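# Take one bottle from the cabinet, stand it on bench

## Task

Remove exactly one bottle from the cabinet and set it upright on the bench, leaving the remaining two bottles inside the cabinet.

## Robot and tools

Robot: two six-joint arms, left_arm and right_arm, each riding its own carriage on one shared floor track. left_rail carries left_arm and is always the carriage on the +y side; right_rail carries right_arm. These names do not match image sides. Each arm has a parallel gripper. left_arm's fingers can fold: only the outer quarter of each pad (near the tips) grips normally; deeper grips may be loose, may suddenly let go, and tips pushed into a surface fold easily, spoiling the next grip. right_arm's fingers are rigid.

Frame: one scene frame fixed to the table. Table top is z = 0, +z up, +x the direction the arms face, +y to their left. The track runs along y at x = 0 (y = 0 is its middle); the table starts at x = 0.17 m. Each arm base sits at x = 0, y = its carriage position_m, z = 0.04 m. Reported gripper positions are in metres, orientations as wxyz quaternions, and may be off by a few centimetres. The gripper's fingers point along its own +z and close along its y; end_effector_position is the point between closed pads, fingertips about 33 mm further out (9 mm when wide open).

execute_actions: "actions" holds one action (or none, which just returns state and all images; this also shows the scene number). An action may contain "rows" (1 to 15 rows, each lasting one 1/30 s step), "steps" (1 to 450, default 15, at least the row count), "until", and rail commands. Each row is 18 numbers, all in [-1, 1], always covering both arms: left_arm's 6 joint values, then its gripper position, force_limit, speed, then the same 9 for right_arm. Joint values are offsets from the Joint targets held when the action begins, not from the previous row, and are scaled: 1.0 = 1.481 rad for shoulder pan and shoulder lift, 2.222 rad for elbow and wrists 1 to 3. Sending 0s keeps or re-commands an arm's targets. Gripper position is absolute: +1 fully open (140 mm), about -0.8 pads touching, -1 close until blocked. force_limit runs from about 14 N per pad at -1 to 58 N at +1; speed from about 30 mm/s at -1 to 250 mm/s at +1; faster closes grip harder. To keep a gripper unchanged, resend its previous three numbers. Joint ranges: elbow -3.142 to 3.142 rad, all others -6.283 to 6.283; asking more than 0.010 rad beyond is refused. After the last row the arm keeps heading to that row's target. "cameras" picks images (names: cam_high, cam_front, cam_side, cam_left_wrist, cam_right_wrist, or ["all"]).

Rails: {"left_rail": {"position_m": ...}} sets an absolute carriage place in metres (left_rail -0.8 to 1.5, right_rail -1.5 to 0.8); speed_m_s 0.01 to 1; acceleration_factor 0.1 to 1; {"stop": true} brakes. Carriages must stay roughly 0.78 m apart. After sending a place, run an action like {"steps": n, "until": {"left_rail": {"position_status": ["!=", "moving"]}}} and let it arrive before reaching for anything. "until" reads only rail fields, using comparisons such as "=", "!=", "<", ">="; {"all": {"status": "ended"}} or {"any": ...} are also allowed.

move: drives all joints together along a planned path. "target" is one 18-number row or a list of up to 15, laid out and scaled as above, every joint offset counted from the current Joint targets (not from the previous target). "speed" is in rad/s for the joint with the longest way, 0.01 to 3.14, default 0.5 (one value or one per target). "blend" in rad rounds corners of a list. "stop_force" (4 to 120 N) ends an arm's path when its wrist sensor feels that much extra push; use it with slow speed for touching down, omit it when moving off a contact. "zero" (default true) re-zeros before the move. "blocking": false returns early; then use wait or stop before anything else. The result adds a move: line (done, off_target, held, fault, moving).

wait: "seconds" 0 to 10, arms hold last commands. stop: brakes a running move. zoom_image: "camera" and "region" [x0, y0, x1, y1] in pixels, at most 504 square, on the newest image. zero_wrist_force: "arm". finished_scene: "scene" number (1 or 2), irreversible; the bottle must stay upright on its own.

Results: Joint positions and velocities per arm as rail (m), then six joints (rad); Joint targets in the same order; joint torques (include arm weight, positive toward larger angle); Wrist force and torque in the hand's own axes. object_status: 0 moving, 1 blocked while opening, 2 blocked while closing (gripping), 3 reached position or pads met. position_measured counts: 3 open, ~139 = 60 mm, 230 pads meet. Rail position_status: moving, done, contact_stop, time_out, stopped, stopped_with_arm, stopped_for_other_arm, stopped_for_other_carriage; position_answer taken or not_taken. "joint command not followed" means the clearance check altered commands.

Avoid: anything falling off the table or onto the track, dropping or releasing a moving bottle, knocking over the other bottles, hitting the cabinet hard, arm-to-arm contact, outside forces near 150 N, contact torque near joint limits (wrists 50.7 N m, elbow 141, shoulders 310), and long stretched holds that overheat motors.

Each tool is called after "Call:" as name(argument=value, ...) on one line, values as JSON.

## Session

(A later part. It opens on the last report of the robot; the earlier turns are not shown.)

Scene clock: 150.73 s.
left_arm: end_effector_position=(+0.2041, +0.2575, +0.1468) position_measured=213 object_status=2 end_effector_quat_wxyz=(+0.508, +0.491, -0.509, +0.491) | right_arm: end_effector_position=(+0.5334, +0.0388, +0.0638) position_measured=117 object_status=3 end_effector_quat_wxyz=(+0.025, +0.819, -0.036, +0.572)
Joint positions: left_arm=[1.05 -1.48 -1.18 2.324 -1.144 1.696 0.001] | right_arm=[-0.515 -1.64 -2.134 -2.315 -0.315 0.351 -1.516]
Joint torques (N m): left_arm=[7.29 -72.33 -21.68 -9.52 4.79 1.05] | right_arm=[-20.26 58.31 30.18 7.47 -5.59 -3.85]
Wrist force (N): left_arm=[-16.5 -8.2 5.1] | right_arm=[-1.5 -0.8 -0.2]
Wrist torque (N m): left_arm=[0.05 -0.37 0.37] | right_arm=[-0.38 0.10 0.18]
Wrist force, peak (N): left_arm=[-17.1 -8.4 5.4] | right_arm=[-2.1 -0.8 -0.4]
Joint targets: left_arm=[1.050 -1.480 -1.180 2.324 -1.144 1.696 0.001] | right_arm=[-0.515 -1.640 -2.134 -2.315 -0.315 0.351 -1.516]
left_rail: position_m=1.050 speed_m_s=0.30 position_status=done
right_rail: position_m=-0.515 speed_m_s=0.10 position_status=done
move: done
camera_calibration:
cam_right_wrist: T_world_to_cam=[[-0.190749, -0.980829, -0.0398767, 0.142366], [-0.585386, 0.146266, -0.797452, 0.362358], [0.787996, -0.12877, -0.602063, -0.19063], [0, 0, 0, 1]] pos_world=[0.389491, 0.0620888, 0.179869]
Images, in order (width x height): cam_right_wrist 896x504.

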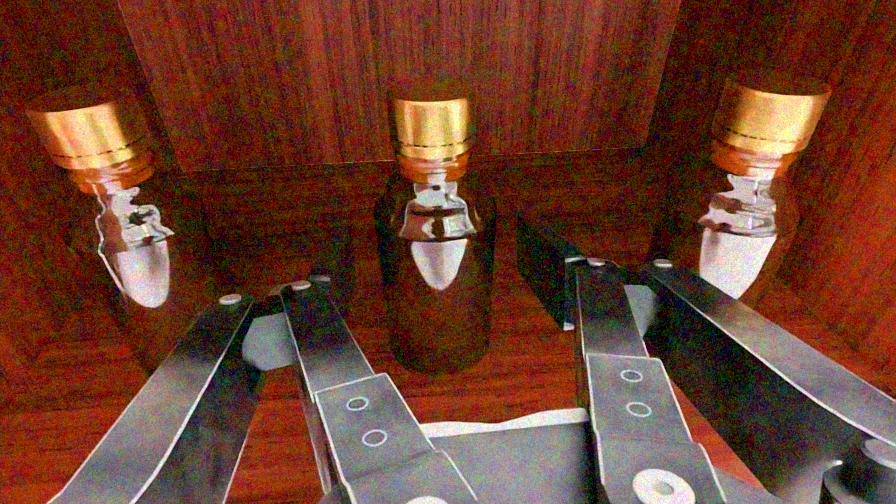

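Call:
execute_actions(actions=[{"rows":[[0,0,0,0,0,0,-1,-0.5,-1,0,0,0,0,0,0,-1,-0.8,-1]],"steps":120}])

Call:
move(target=[0,0,0,0,0,0,-1,-0.5,-1,0,0.0288,-0.0008,-0.0184,0,0,-1,-0.8,-1], speed=0.03, cameras=["cam_right_wrist"])

Scene clock: 161.20 s.
left_arm: end_effector_position=(+0.2041, +0.2575, +0.1468) position_measured=213 object_status=2 end_effector_quat_wxyz=(+0.508, +0.491, -0.509, +0.491) | right_arm: end_effector_position=(+0.5334, +0.0388, +0.0638) position_measured=161 object_status=2 end_effector_quat_wxyz=(+0.025, +0.819, -0.036, +0.572)
Joint positions: left_arm=[1.05 -1.48 -1.18 2.324 -1.144 1.696 0.001] | right_arm=[-0.515 -1.64 -2.134 -2.315 -0.315 0.351 -1.516]
Joint torques (N m): left_arm=[7.22 -72.19 -21.69 -9.01 4.62 0.6] | right_arm=[-18.19 60.9 9.02 1.74 -1.25 -3.45]
Wrist force (N): left_arm=[-16.4 -8.1 5.4] | right_arm=[0.6 -0.3 -4.0]
Wrist torque (N m): left_arm=[0.05 -0.45 0.37] | right_arm=[-0.37 0.16 0.15]
Wrist force, peak (N): left_arm=[-17.2 -8.1 5.4] | right_arm=[0.4 0.2 -4.8]
Joint targets: left_arm=[1.050 -1.480 -1.180 2.324 -1.144 1.696 0.001] | right_arm=[-0.515 -1.640 -2.134 -2.315 -0.315 0.351 -1.516]
left_rail: position_m=1.050 speed_m_s=0.30 position_status=done
right_rail: position_m=-0.515 speed_m_s=0.10 position_status=done

Scene clock: 162.90 s.
left_arm: end_effector_position=(+0.2041, +0.2575, +0.1468) position_measured=213 object_status=2 end_effector_quat_wxyz=(+0.508, +0.491, -0.509, +0.491) | right_arm: end_effector_position=(+0.5335, +0.0389, +0.0838) position_measured=161 object_status=2 end_effector_quat_wxyz=(+0.025, +0.819, -0.036, +0.572)
Joint positions: left_arm=[1.05 -1.48 -1.18 2.324 -1.144 1.696 0.001] | right_arm=[-0.515 -1.64 -2.091 -2.317 -0.355 0.351 -1.516]
Joint torques (N m): left_arm=[7.45 -71.41 -20.91 -8.61 4.31 0.92] | right_arm=[-16.85 80.35 6.98 1.55 -5.96 -3.65]
Wrist force (N): left_arm=[-16.4 -8.4 5.5] | right_arm=[-3.7 -0.5 0.9]
Wrist torque (N m): left_arm=[0.01 -0.39 0.37] | right_arm=[-0.31 0.04 0.18]
Wrist force, peak (N): left_arm=[-17.1 -7.9 5.6] | right_arm=[-4.4 -1.0 0.8]
Joint targets: left_arm=[1.050 -1.480 -1.180 2.324 -1.144 1.696 0.001] | right_arm=[-0.515 -1.640 -2.091 -2.317 -0.356 0.351 -1.516]
left_rail: position_m=1.050 speed_m_s=0.30 position_status=done
right_rail: position_m=-0.515 speed_m_s=0.10 position_status=done
move: done
camera_calibration:
cam_right_wrist: T_world_to_cam=[[-0.190749, -0.980829, -0.0398767, 0.143258], [-0.585386, 0.146266, -0.797452, 0.378212], [0.787996, -0.12877, -0.602063, -0.178636], [0, 0, 0, 1]] pos_world=[0.389491, 0.0621888, 0.199769]
Images, in order (width x height): cam_right_wrist 896x504.

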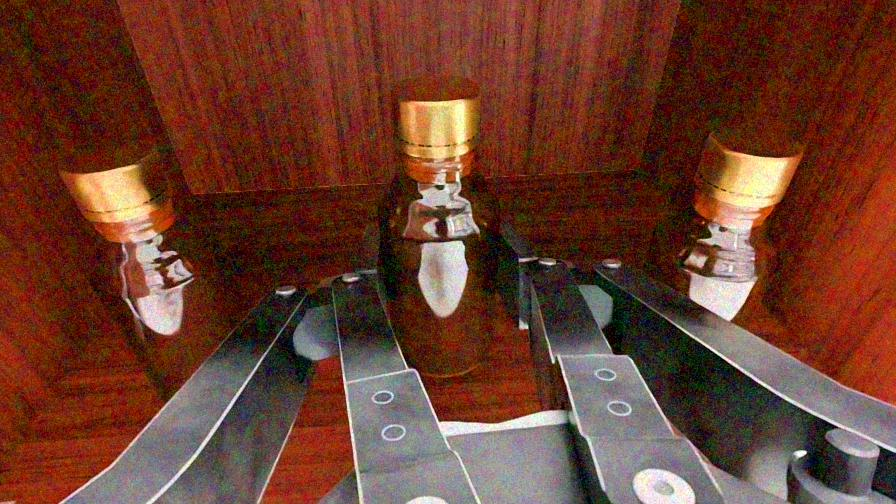

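Call:
move(target=[[0,0,0,0,0,0,-1,-0.5,-1,0.0170,0.0136,-0.0038,-0.0364,0.0004,0.0330,-1,-0.8,-1],[0,0,0,0,0,0,-1,-0.5,-1,0.0630,0.0457,-0.0072,-0.1344,0.0068,0.1185,-1,-0.8,-1],[0,0,0,0,0,0,-1,-0.5,-1,0.1092,0.0703,-0.0055,-0.2244,0.0182,0.1959,-1,-0.8,-1],[0,0,0,0,0,0,-1,-0.5,-1,0.1550,0.0867,-0.0005,-0.3014,0.0336,0.2624,-1,-0.8,-1],[0,0,0,0,0,0,-1,-0.5,-1,0.2117,0.0977,0.0088,-0.3797,0.0569,0.3308,-1,-0.8,-1]], speed=0.15, blend=[0.02,0.02,0.02,0.02,0], stop_force=25, cameras=["all"])

Scene clock: 176.73 s.
left_arm: end_effector_position=(+0.2041, +0.2575, +0.1468) position_measured=213 object_status=2 end_effector_quat_wxyz=(+0.508, +0.491, -0.509, +0.491) | right_arm: end_effector_position=(+0.3493, +0.0539, +0.0841) position_measured=161 object_status=2 end_effector_quat_wxyz=(+0.025, +0.818, -0.036, +0.573)
Joint positions: left_arm=[1.05 -1.48 -1.18 2.324 -1.144 1.696 0.001] | right_arm=[-0.515 -1.326 -1.946 -2.298 -1.199 0.478 -0.781]
Joint torques (N m): left_arm=[6.82 -72.02 -22.09 -8.27 3.91 0.68] | right_arm=[17.89 71.88 36.91 -0.33 -0.83 3.56]
Wrist force (N): left_arm=[-16.9 -8.0 5.4] | right_arm=[-3.6 -0.5 1.2]
Wrist torque (N m): left_arm=[0.04 -0.37 0.37] | right_arm=[-0.32 0.01 -0.01]
Wrist force, peak (N): left_arm=[-17.1 -8.2 5.5] | right_arm=[-4.5 -0.2 1.0]
Joint targets: left_arm=[1.050 -1.480 -1.180 2.324 -1.144 1.696 0.001] | right_arm=[-0.515 -1.326 -1.946 -2.298 -1.199 0.478 -0.781]
left_rail: position_m=1.050 speed_m_s=0.30 position_status=done
right_rail: position_m=-0.515 speed_m_s=0.10 position_status=done
move: done
camera_calibration:
cam_left_wrist: T_world_to_cam=[[-0.986751, 0.0250337, 0.1603, 0.164603], [-0.140609, 0.360986, -0.92191, 0.0722148], [-0.0809449, -0.932235, -0.352683, 0.482011], [0, 0, 0, 1]] pos_world=[0.211593, 0.419159, 0.210187]
cam_right_wrist: T_world_to_cam=[[-0.19091, -0.980803, -0.0397338, 0.122923], [-0.584328, 0.146076, -0.798262, 0.268239], [0.788742, -0.129179, -0.600998, -0.0316778], [0, 0, 0, 1]] pos_world=[0.205192, 0.0772882, 0.199971]

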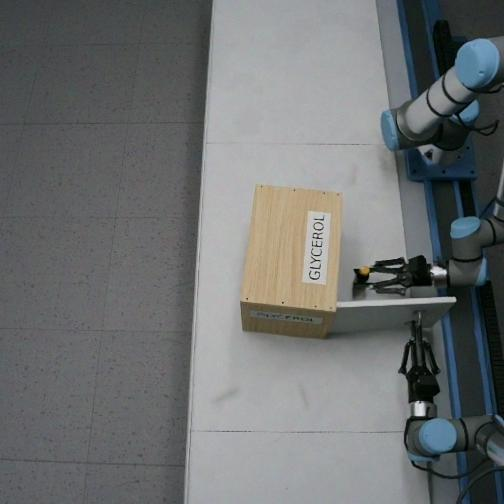

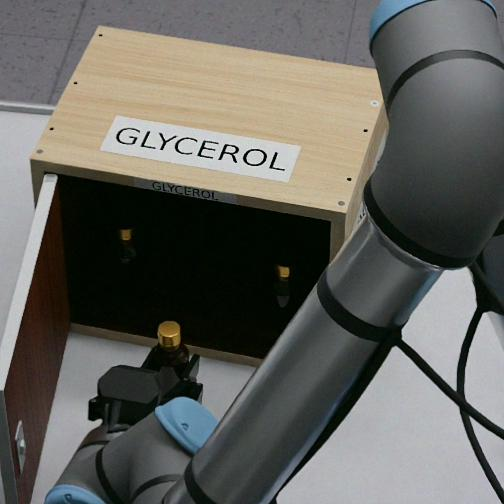

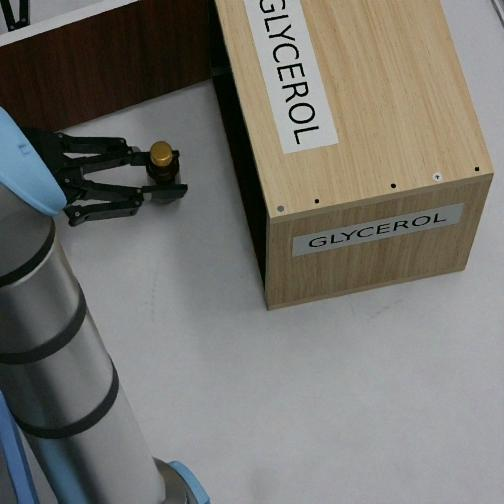

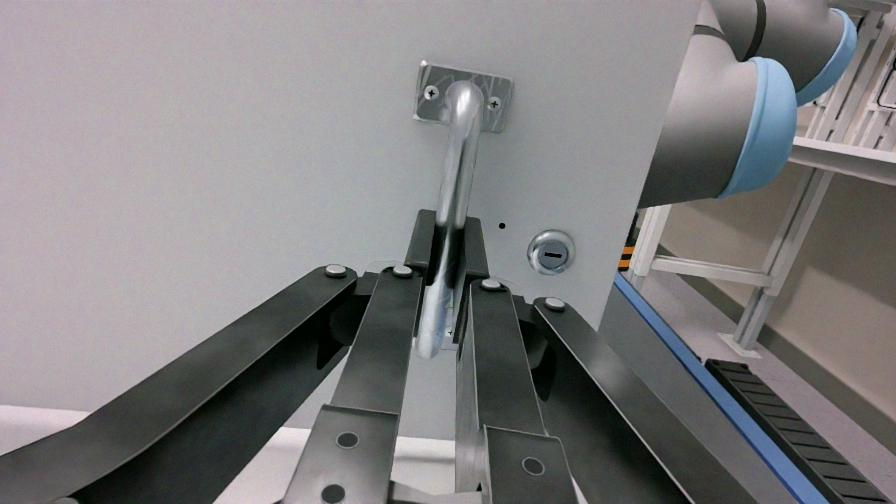

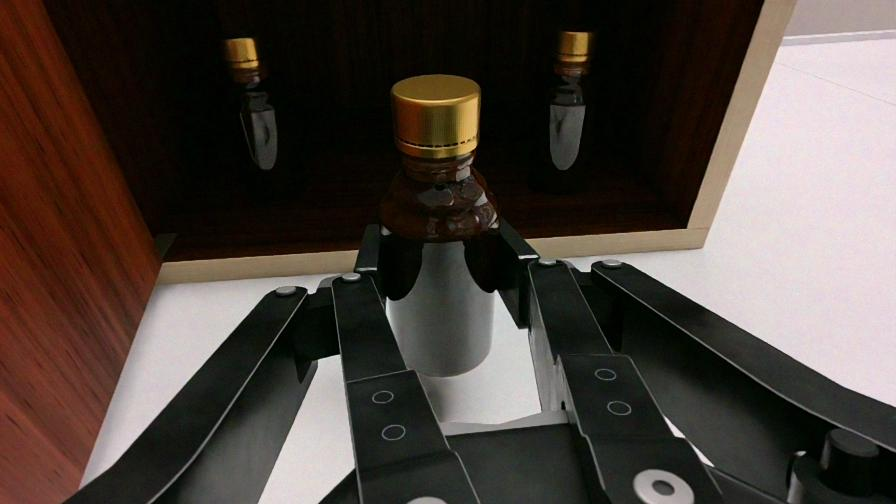

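Call:
execute_actions(actions=[{"right_rail":{"position_m":-0.95,"speed_m_s":0.2,"acceleration_factor":0.3},"steps":200,"until":{"right_rail":{"position_status":["!=","moving"]}}}])

Call:
move(target=[0,0,0,0,0,0,-1,-0.5,-1,0,-0.0608,-0.0029,0.0434,0,0,-1,-0.8,-1], speed=0.02, stop_force=5, cameras=["cam_right_wrist","cam_high"])

Scene clock: 183.23 s.
left_arm: end_effector_position=(+0.2041, +0.2575, +0.1468) position_measured=213 object_status=2 end_effector_quat_wxyz=(+0.508, +0.491, -0.509, +0.491) | right_arm: end_effector_position=(+0.3493, -0.3811, +0.0841) position_measured=161 object_status=2 end_effector_quat_wxyz=(+0.025, +0.818, -0.036, +0.573)
Joint positions: left_arm=[1.05 -1.48 -1.18 2.324 -1.144 1.696 0.001] | right_arm=[-0.95 -1.326 -1.946 -2.298 -1.199 0.478 -0.781]
Joint torques (N m): left_arm=[7 -71.06 -21.46 -8.01 4 0.69] | right_arm=[5.87 67.99 17.06 2.21 -3.19 3.31]
Wrist force (N): left_arm=[-16.5 -8.4 5.2] | right_arm=[-4.1 -0.4 1.0]
Wrist torque (N m): left_arm=[0.01 -0.37 0.37] | right_arm=[-0.30 0.13 -0.01]
Wrist force, peak (N): left_arm=[-17.0 -8.2 5.6] | right_arm=[-4.6 -0.8 1.2]
Joint targets: left_arm=[1.050 -1.480 -1.180 2.324 -1.144 1.696 0.001] | right_arm=[-0.950 -1.326 -1.946 -2.298 -1.199 0.478 -0.781]
Tool commands: left_gripper/position=-1.0 left_gripper/force_limit=-0.5 left_gripper/speed=-1.0 right_gripper/position=-1.0 right_gripper/force_limit=-0.8 right_gripper/speed=-1.0
left_rail: position_m=1.050 speed_m_s=0.30 position_status=done
right_rail: position_m=-0.950 speed_m_s=0.20 position_status=done

Scene clock: 188.33 s.
left_arm: end_effector_position=(+0.2041, +0.2575, +0.1468) position_measured=213 object_status=2 end_effector_quat_wxyz=(+0.508, +0.491, -0.509, +0.491) | right_arm: end_effector_position=(+0.3492, -0.3808, +0.0461) position_measured=161 object_status=2 end_effector_quat_wxyz=(+0.025, +0.818, -0.036, +0.573)
Joint positions: left_arm=[1.05 -1.48 -1.18 2.324 -1.144 1.696 0.001] | right_arm=[-0.95 -1.326 -2.022 -2.303 -1.118 0.478 -0.781]
Joint torques (N m): left_arm=[6.49 -68.85 -21.52 -7.82 3.78 0.69] | right_arm=[-10.94 72.53 16.07 -0.59 -1.89 2.88]
Wrist force (N): left_arm=[-17.0 -8.1 5.3] | right_arm=[-2.6 -0.6 1.5]
Wrist torque (N m): left_arm=[0.04 -0.35 0.36] | right_arm=[-0.37 -0.02 -0.03]
Wrist force, peak (N): left_arm=[-17.1 -8.2 5.5] | right_arm=[16.7 2.7 -9.1]
Joint targets: left_arm=[1.050 -1.480 -1.180 2.324 -1.144 1.696 0.001] | right_arm=[-0.950 -1.326 -2.022 -2.303 -1.118 0.478 -0.781]
left_rail: position_m=1.050 speed_m_s=0.30 position_status=done
right_rail: position_m=-0.950 speed_m_s=0.20 position_status=done
move: contact (right_arm); right_arm: the wrist 1 is farthest, 0.015 rad from its target
camera_calibration:
cam_right_wrist: T_world_to_cam=[[-0.190836, -0.98082, -0.0396664, -0.305095], [-0.584303, 0.145972, -0.7983, 0.301244], [0.788779, -0.129167, -0.600952, -0.110675], [0, 0, 0, 1]] pos_world=[0.205092, -0.357512, 0.161871]
Images, in order (width x height): cam_high 504x504, cam_right_wrist 896x504.

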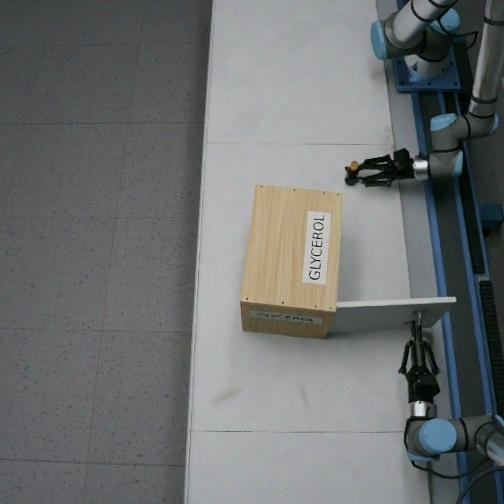

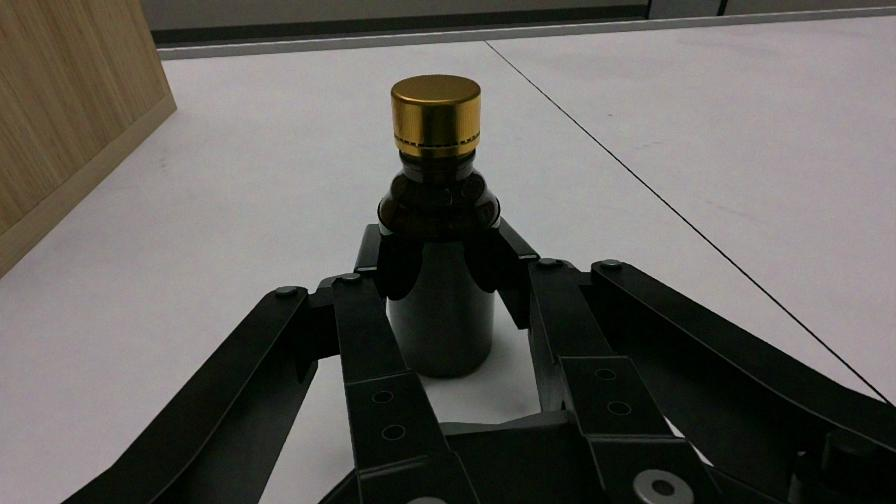

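Call:
move(target=[0,0,0,0,0,0,-1,-0.5,-1,0,-0.0030,-0.0001,0.0021,0,0,-1,-0.8,-1], speed=0.01, stop_force=6)

Call:
execute_actions(actions=[{"rows":[[0,0,0,0,0,0,-1,-0.5,-1,0,0,0,0,0,0,0.1,-0.8,-1]],"steps":75}], cameras=["cam_right_wrist"])

Scene clock: 192.33 s.
left_arm: end_effector_position=(+0.2041, +0.2575, +0.1468) position_measured=213 object_status=2 end_effector_quat_wxyz=(+0.508, +0.491, -0.509, +0.491) | right_arm: end_effector_position=(+0.3492, -0.3808, +0.0460) position_measured=161 object_status=2 end_effector_quat_wxyz=(+0.025, +0.818, -0.036, +0.573)
Joint positions: left_arm=[1.05 -1.48 -1.18 2.324 -1.144 1.696 0.001] | right_arm=[-0.95 -1.326 -2.023 -2.303 -1.118 0.478 -0.781]
Joint torques (N m): left_arm=[7.01 -68.93 -20.64 -7.9 3.66 0.34] | right_arm=[-11.88 72.67 25.42 -0.48 0.48 3.1]
Wrist force (N): left_arm=[-16.7 -8.0 5.3] | right_arm=[1.3 -1.6 0.2]
Wrist torque (N m): left_arm=[0.08 -0.39 0.37] | right_arm=[-0.32 0.18 -0.07]
Wrist force, peak (N): left_arm=[-17.0 -8.1 5.5] | right_arm=[7.8 2.0 -3.0]
Joint targets: left_arm=[1.050 -1.480 -1.180 2.324 -1.144 1.696 0.001] | right_arm=[-0.950 -1.326 -2.023 -2.303 -1.118 0.478 -0.781]
left_rail: position_m=1.050 speed_m_s=0.30 position_status=done
right_rail: position_m=-0.950 speed_m_s=0.20 position_status=done
move: contact (right_arm)

Scene clock: 195.03 s.
left_arm: end_effector_position=(+0.2041, +0.2575, +0.1468) position_measured=213 object_status=2 end_effector_quat_wxyz=(+0.508, +0.491, -0.509, +0.491) | right_arm: end_effector_position=(+0.3492, -0.3808, +0.0460) position_measured=117 object_status=3 end_effector_quat_wxyz=(+0.025, +0.818, -0.036, +0.573)
Joint positions: left_arm=[1.05 -1.48 -1.18 2.324 -1.144 1.696 0.001] | right_arm=[-0.95 -1.326 -2.023 -2.303 -1.118 0.478 -0.781]
Joint torques (N m): left_arm=[5.38 -69.87 -21.12 -7.8 3.41 0.16] | right_arm=[-10.22 71.9 25.21 2.25 -4.12 3.02]
Wrist force (N): left_arm=[-16.4 -8.1 5.3] | right_arm=[-1.3 -0.8 0.5]
Wrist torque (N m): left_arm=[0.08 -0.39 0.37] | right_arm=[-0.37 0.06 -0.01]
Wrist force, peak (N): left_arm=[-17.0 -8.4 5.5] | right_arm=[2.0 -2.0 0.3]
Joint targets: left_arm=[1.050 -1.480 -1.180 2.324 -1.144 1.696 0.001] | right_arm=[-0.950 -1.326 -2.023 -2.303 -1.118 0.478 -0.781]
left_rail: position_m=1.050 speed_m_s=0.30 position_status=done
right_rail: position_m=-0.950 speed_m_s=0.20 position_status=done
camera_calibration:
cam_right_wrist: T_world_to_cam=[[-0.190833, -0.980821, -0.0396658, -0.304998], [-0.58424, 0.145958, -0.798348, 0.30122], [0.788826, -0.129176, -0.600888, -0.110685], [0, 0, 0, 1]] pos_world=[0.205092, -0.357412, 0.161871]
Images, in order (width x height): cam_right_wrist 896x504.

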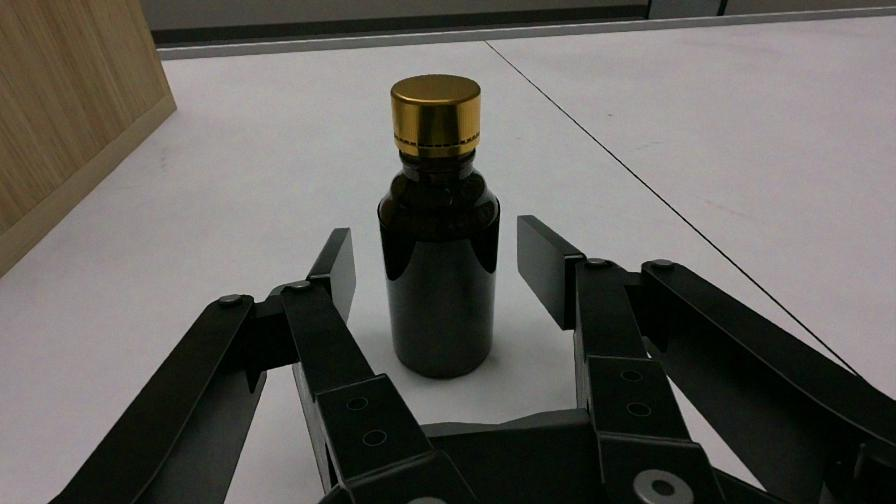

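Retreat right, then release left and back off.

Call:
move(target=[[0,0,0,0,0,0,-1,-0.5,-1,0.0465,0.0247,0.01,-0.0669,0.0217,0.0461,0.1,-0.8,-1],[0,0,0,0,0,0,-1,-0.5,-1,0.0912,0.0433,0.0225,-0.1236,0.0441,0.0834,0.1,-0.8,-1]], speed=0.08, blend=[0.02,0])

Call:
execute_actions(actions=[{"rows":[[0,0,0,0,0,0,1,-0.5,-1,0,0,0,0,0,0,0.1,-0.8,-1]],"steps":170}])

Call:
execute_actions(actions=[{"left_rail":{"position_m":1.2,"speed_m_s":0.15,"acceleration_factor":0.3},"steps":120,"until":{"left_rail":{"position_status":["!=","moving"]}}}], cameras=["all"])

Scene clock: 203.63 s.
left_arm: end_effector_position=(+0.2041, +0.2575, +0.1468) position_measured=213 object_status=2 end_effector_quat_wxyz=(+0.508, +0.491, -0.509, +0.491) | right_arm: end_effector_position=(+0.2652, -0.3736, +0.0769) position_measured=117 object_status=3 end_effector_quat_wxyz=(+0.025, +0.818, -0.036, +0.573)
Joint positions: left_arm=[1.05 -1.48 -1.18 2.324 -1.144 1.696 0.001] | right_arm=[-0.95 -1.191 -1.958 -2.253 -1.392 0.576 -0.596]
Joint torques (N m): left_arm=[6.73 -67.53 -22.19 -8.13 3.14 0.13] | right_arm=[17.59 72.72 37.64 -1.35 0.3 3.45]
Wrist force (N): left_arm=[-16.2 -8.1 5.4] | right_arm=[-1.4 -0.9 0.8]
Wrist torque (N m): left_arm=[0.08 -0.44 0.37] | right_arm=[-0.40 0.09 -0.01]
Wrist force, peak (N): left_arm=[-17.1 -8.1 5.5] | right_arm=[-2.0 -1.3 0.7]
Joint targets: left_arm=[1.050 -1.480 -1.180 2.324 -1.144 1.696 0.001] | right_arm=[-0.950 -1.191 -1.958 -2.253 -1.392 0.576 -0.596]
left_rail: position_m=1.050 speed_m_s=0.30 position_status=done
right_rail: position_m=-0.950 speed_m_s=0.20 position_status=done
move: done

Scene clock: 209.50 s.
left_arm: end_effector_position=(+0.2041, +0.2575, +0.1468) position_measured=3 object_status=3 end_effector_quat_wxyz=(+0.508, +0.491, -0.509, +0.491) | right_arm: end_effector_position=(+0.2652, -0.3736, +0.0769) position_measured=117 object_status=3 end_effector_quat_wxyz=(+0.025, +0.818, -0.036, +0.573)
Joint positions: left_arm=[1.05 -1.48 -1.18 2.324 -1.144 1.696 0.001] | right_arm=[-0.95 -1.191 -1.958 -2.253 -1.392 0.576 -0.596]
Joint torques (N m): left_arm=[3.87 -44.51 -22.21 -0.58 -1.41 -0.08] | right_arm=[17.21 71.69 37.22 -1.47 -0.18 3.6]
Wrist force (N): left_arm=[2.6 0.9 2.5] | right_arm=[-1.5 -0.6 0.9]
Wrist torque (N m): left_arm=[0.15 -0.06 0.26] | right_arm=[-0.34 0.11 -0.01]
Wrist force, peak (N): left_arm=[-17.1 -8.0 5.4] | right_arm=[-2.1 -1.0 0.9]
Joint targets: left_arm=[1.050 -1.480 -1.180 2.324 -1.144 1.696 0.001] | right_arm=[-0.950 -1.191 -1.958 -2.253 -1.392 0.576 -0.596]
left_rail: position_m=1.050 speed_m_s=0.30 position_status=done
right_rail: position_m=-0.950 speed_m_s=0.20 position_status=done

Scene clock: 211.27 s.
left_arm: end_effector_position=(+0.2041, +0.4075, +0.1468) position_measured=3 object_status=3 end_effector_quat_wxyz=(+0.508, +0.491, -0.509, +0.491) | right_arm: end_effector_position=(+0.2652, -0.3736, +0.0769) position_measured=117 object_status=3 end_effector_quat_wxyz=(+0.025, +0.818, -0.036, +0.573)
Joint positions: left_arm=[1.2 -1.48 -1.18 2.324 -1.144 1.696 0.001] | right_arm=[-0.95 -1.191 -1.958 -2.253 -1.392 0.576 -0.596]
Joint torques (N m): left_arm=[6.11 -45.51 -22.24 -1.45 -1.53 0.09] | right_arm=[17.64 70.83 36.64 -1.51 0.19 3.72]
Wrist force (N): left_arm=[2.6 0.8 2.8] | right_arm=[-1.4 -0.7 0.6]
Wrist torque (N m): left_arm=[0.12 -0.06 0.25] | right_arm=[-0.35 0.09 0.00]
Wrist force, peak (N): left_arm=[2.4 0.8 3.9] | right_arm=[-1.7 -1.0 0.8]
Joint targets: left_arm=[1.200 -1.480 -1.180 2.324 -1.144 1.696 0.001] | right_arm=[-0.950 -1.191 -1.958 -2.253 -1.392 0.576 -0.596]
Tool commands: left_gripper/position=+1.0 left_gripper/force_limit=-0.5 left_gripper/speed=-1.0 right_gripper/position=+0.1 right_gripper/force_limit=-0.8 right_gripper/speed=-1.0
left_rail: position_m=1.200 speed_m_s=0.15 position_status=done
right_rail: position_m=-0.950 speed_m_s=0.20 position_status=done
camera_calibration:
cam_left_wrist: T_world_to_cam=[[-0.986751, 0.0250337, 0.1603, 0.160864], [-0.140609, 0.360986, -0.92191, 0.0179747], [-0.0809449, -0.932235, -0.352683, 0.621811], [0, 0, 0, 1]] pos_world=[0.211593, 0.569159, 0.210087]
cam_right_wrist: T_world_to_cam=[[-0.190602, -0.980862, -0.0397575, -0.312886], [-0.584059, 0.145861, -0.798499, 0.275612], [0.789016, -0.128975, -0.600682, -0.0249128], [0, 0, 0, 1]] pos_world=[0.120993, -0.350312, 0.192671]

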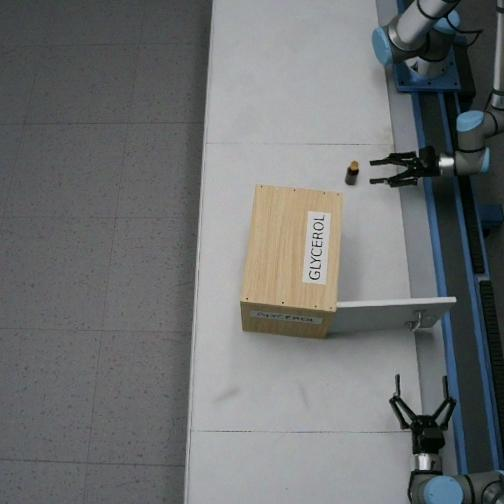

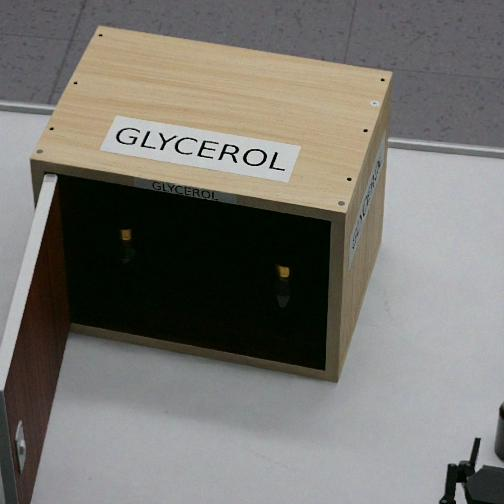

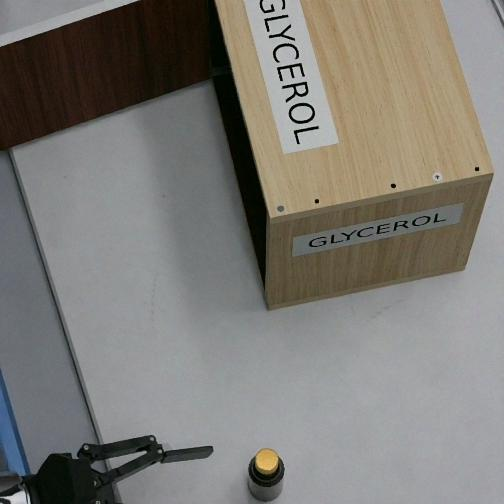

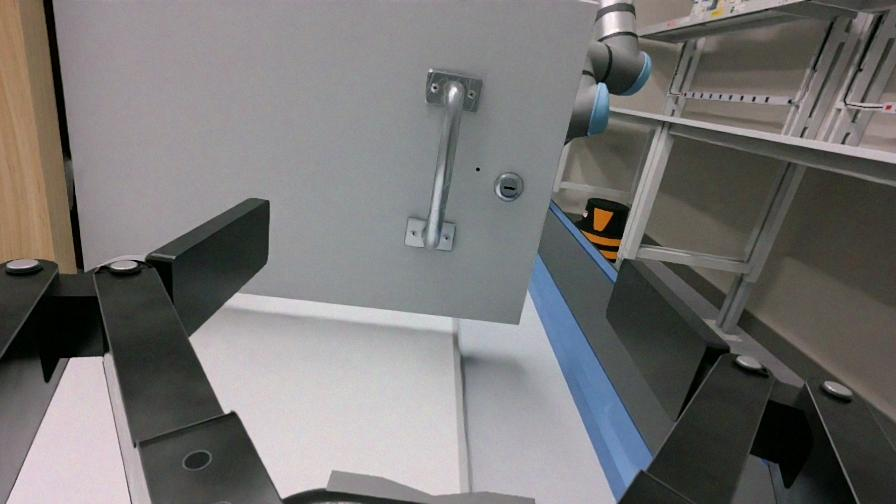

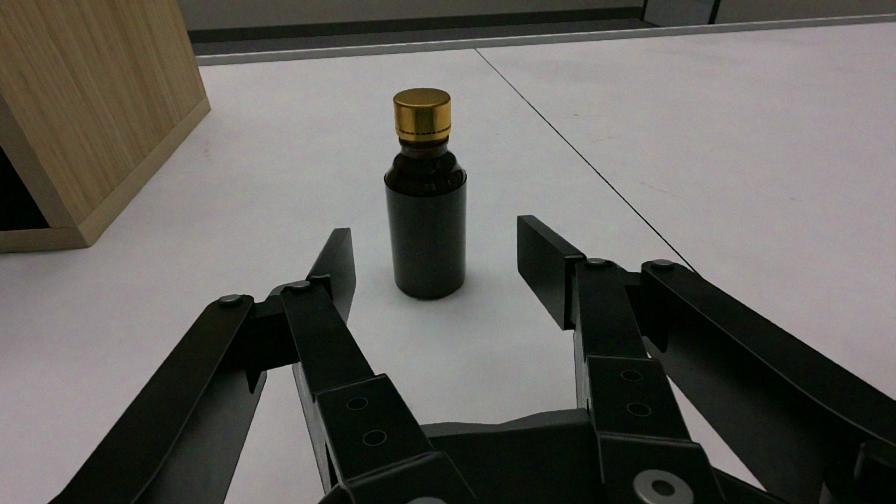

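Call:
finished_scene(scene=2)

The scene is finished: the task was done.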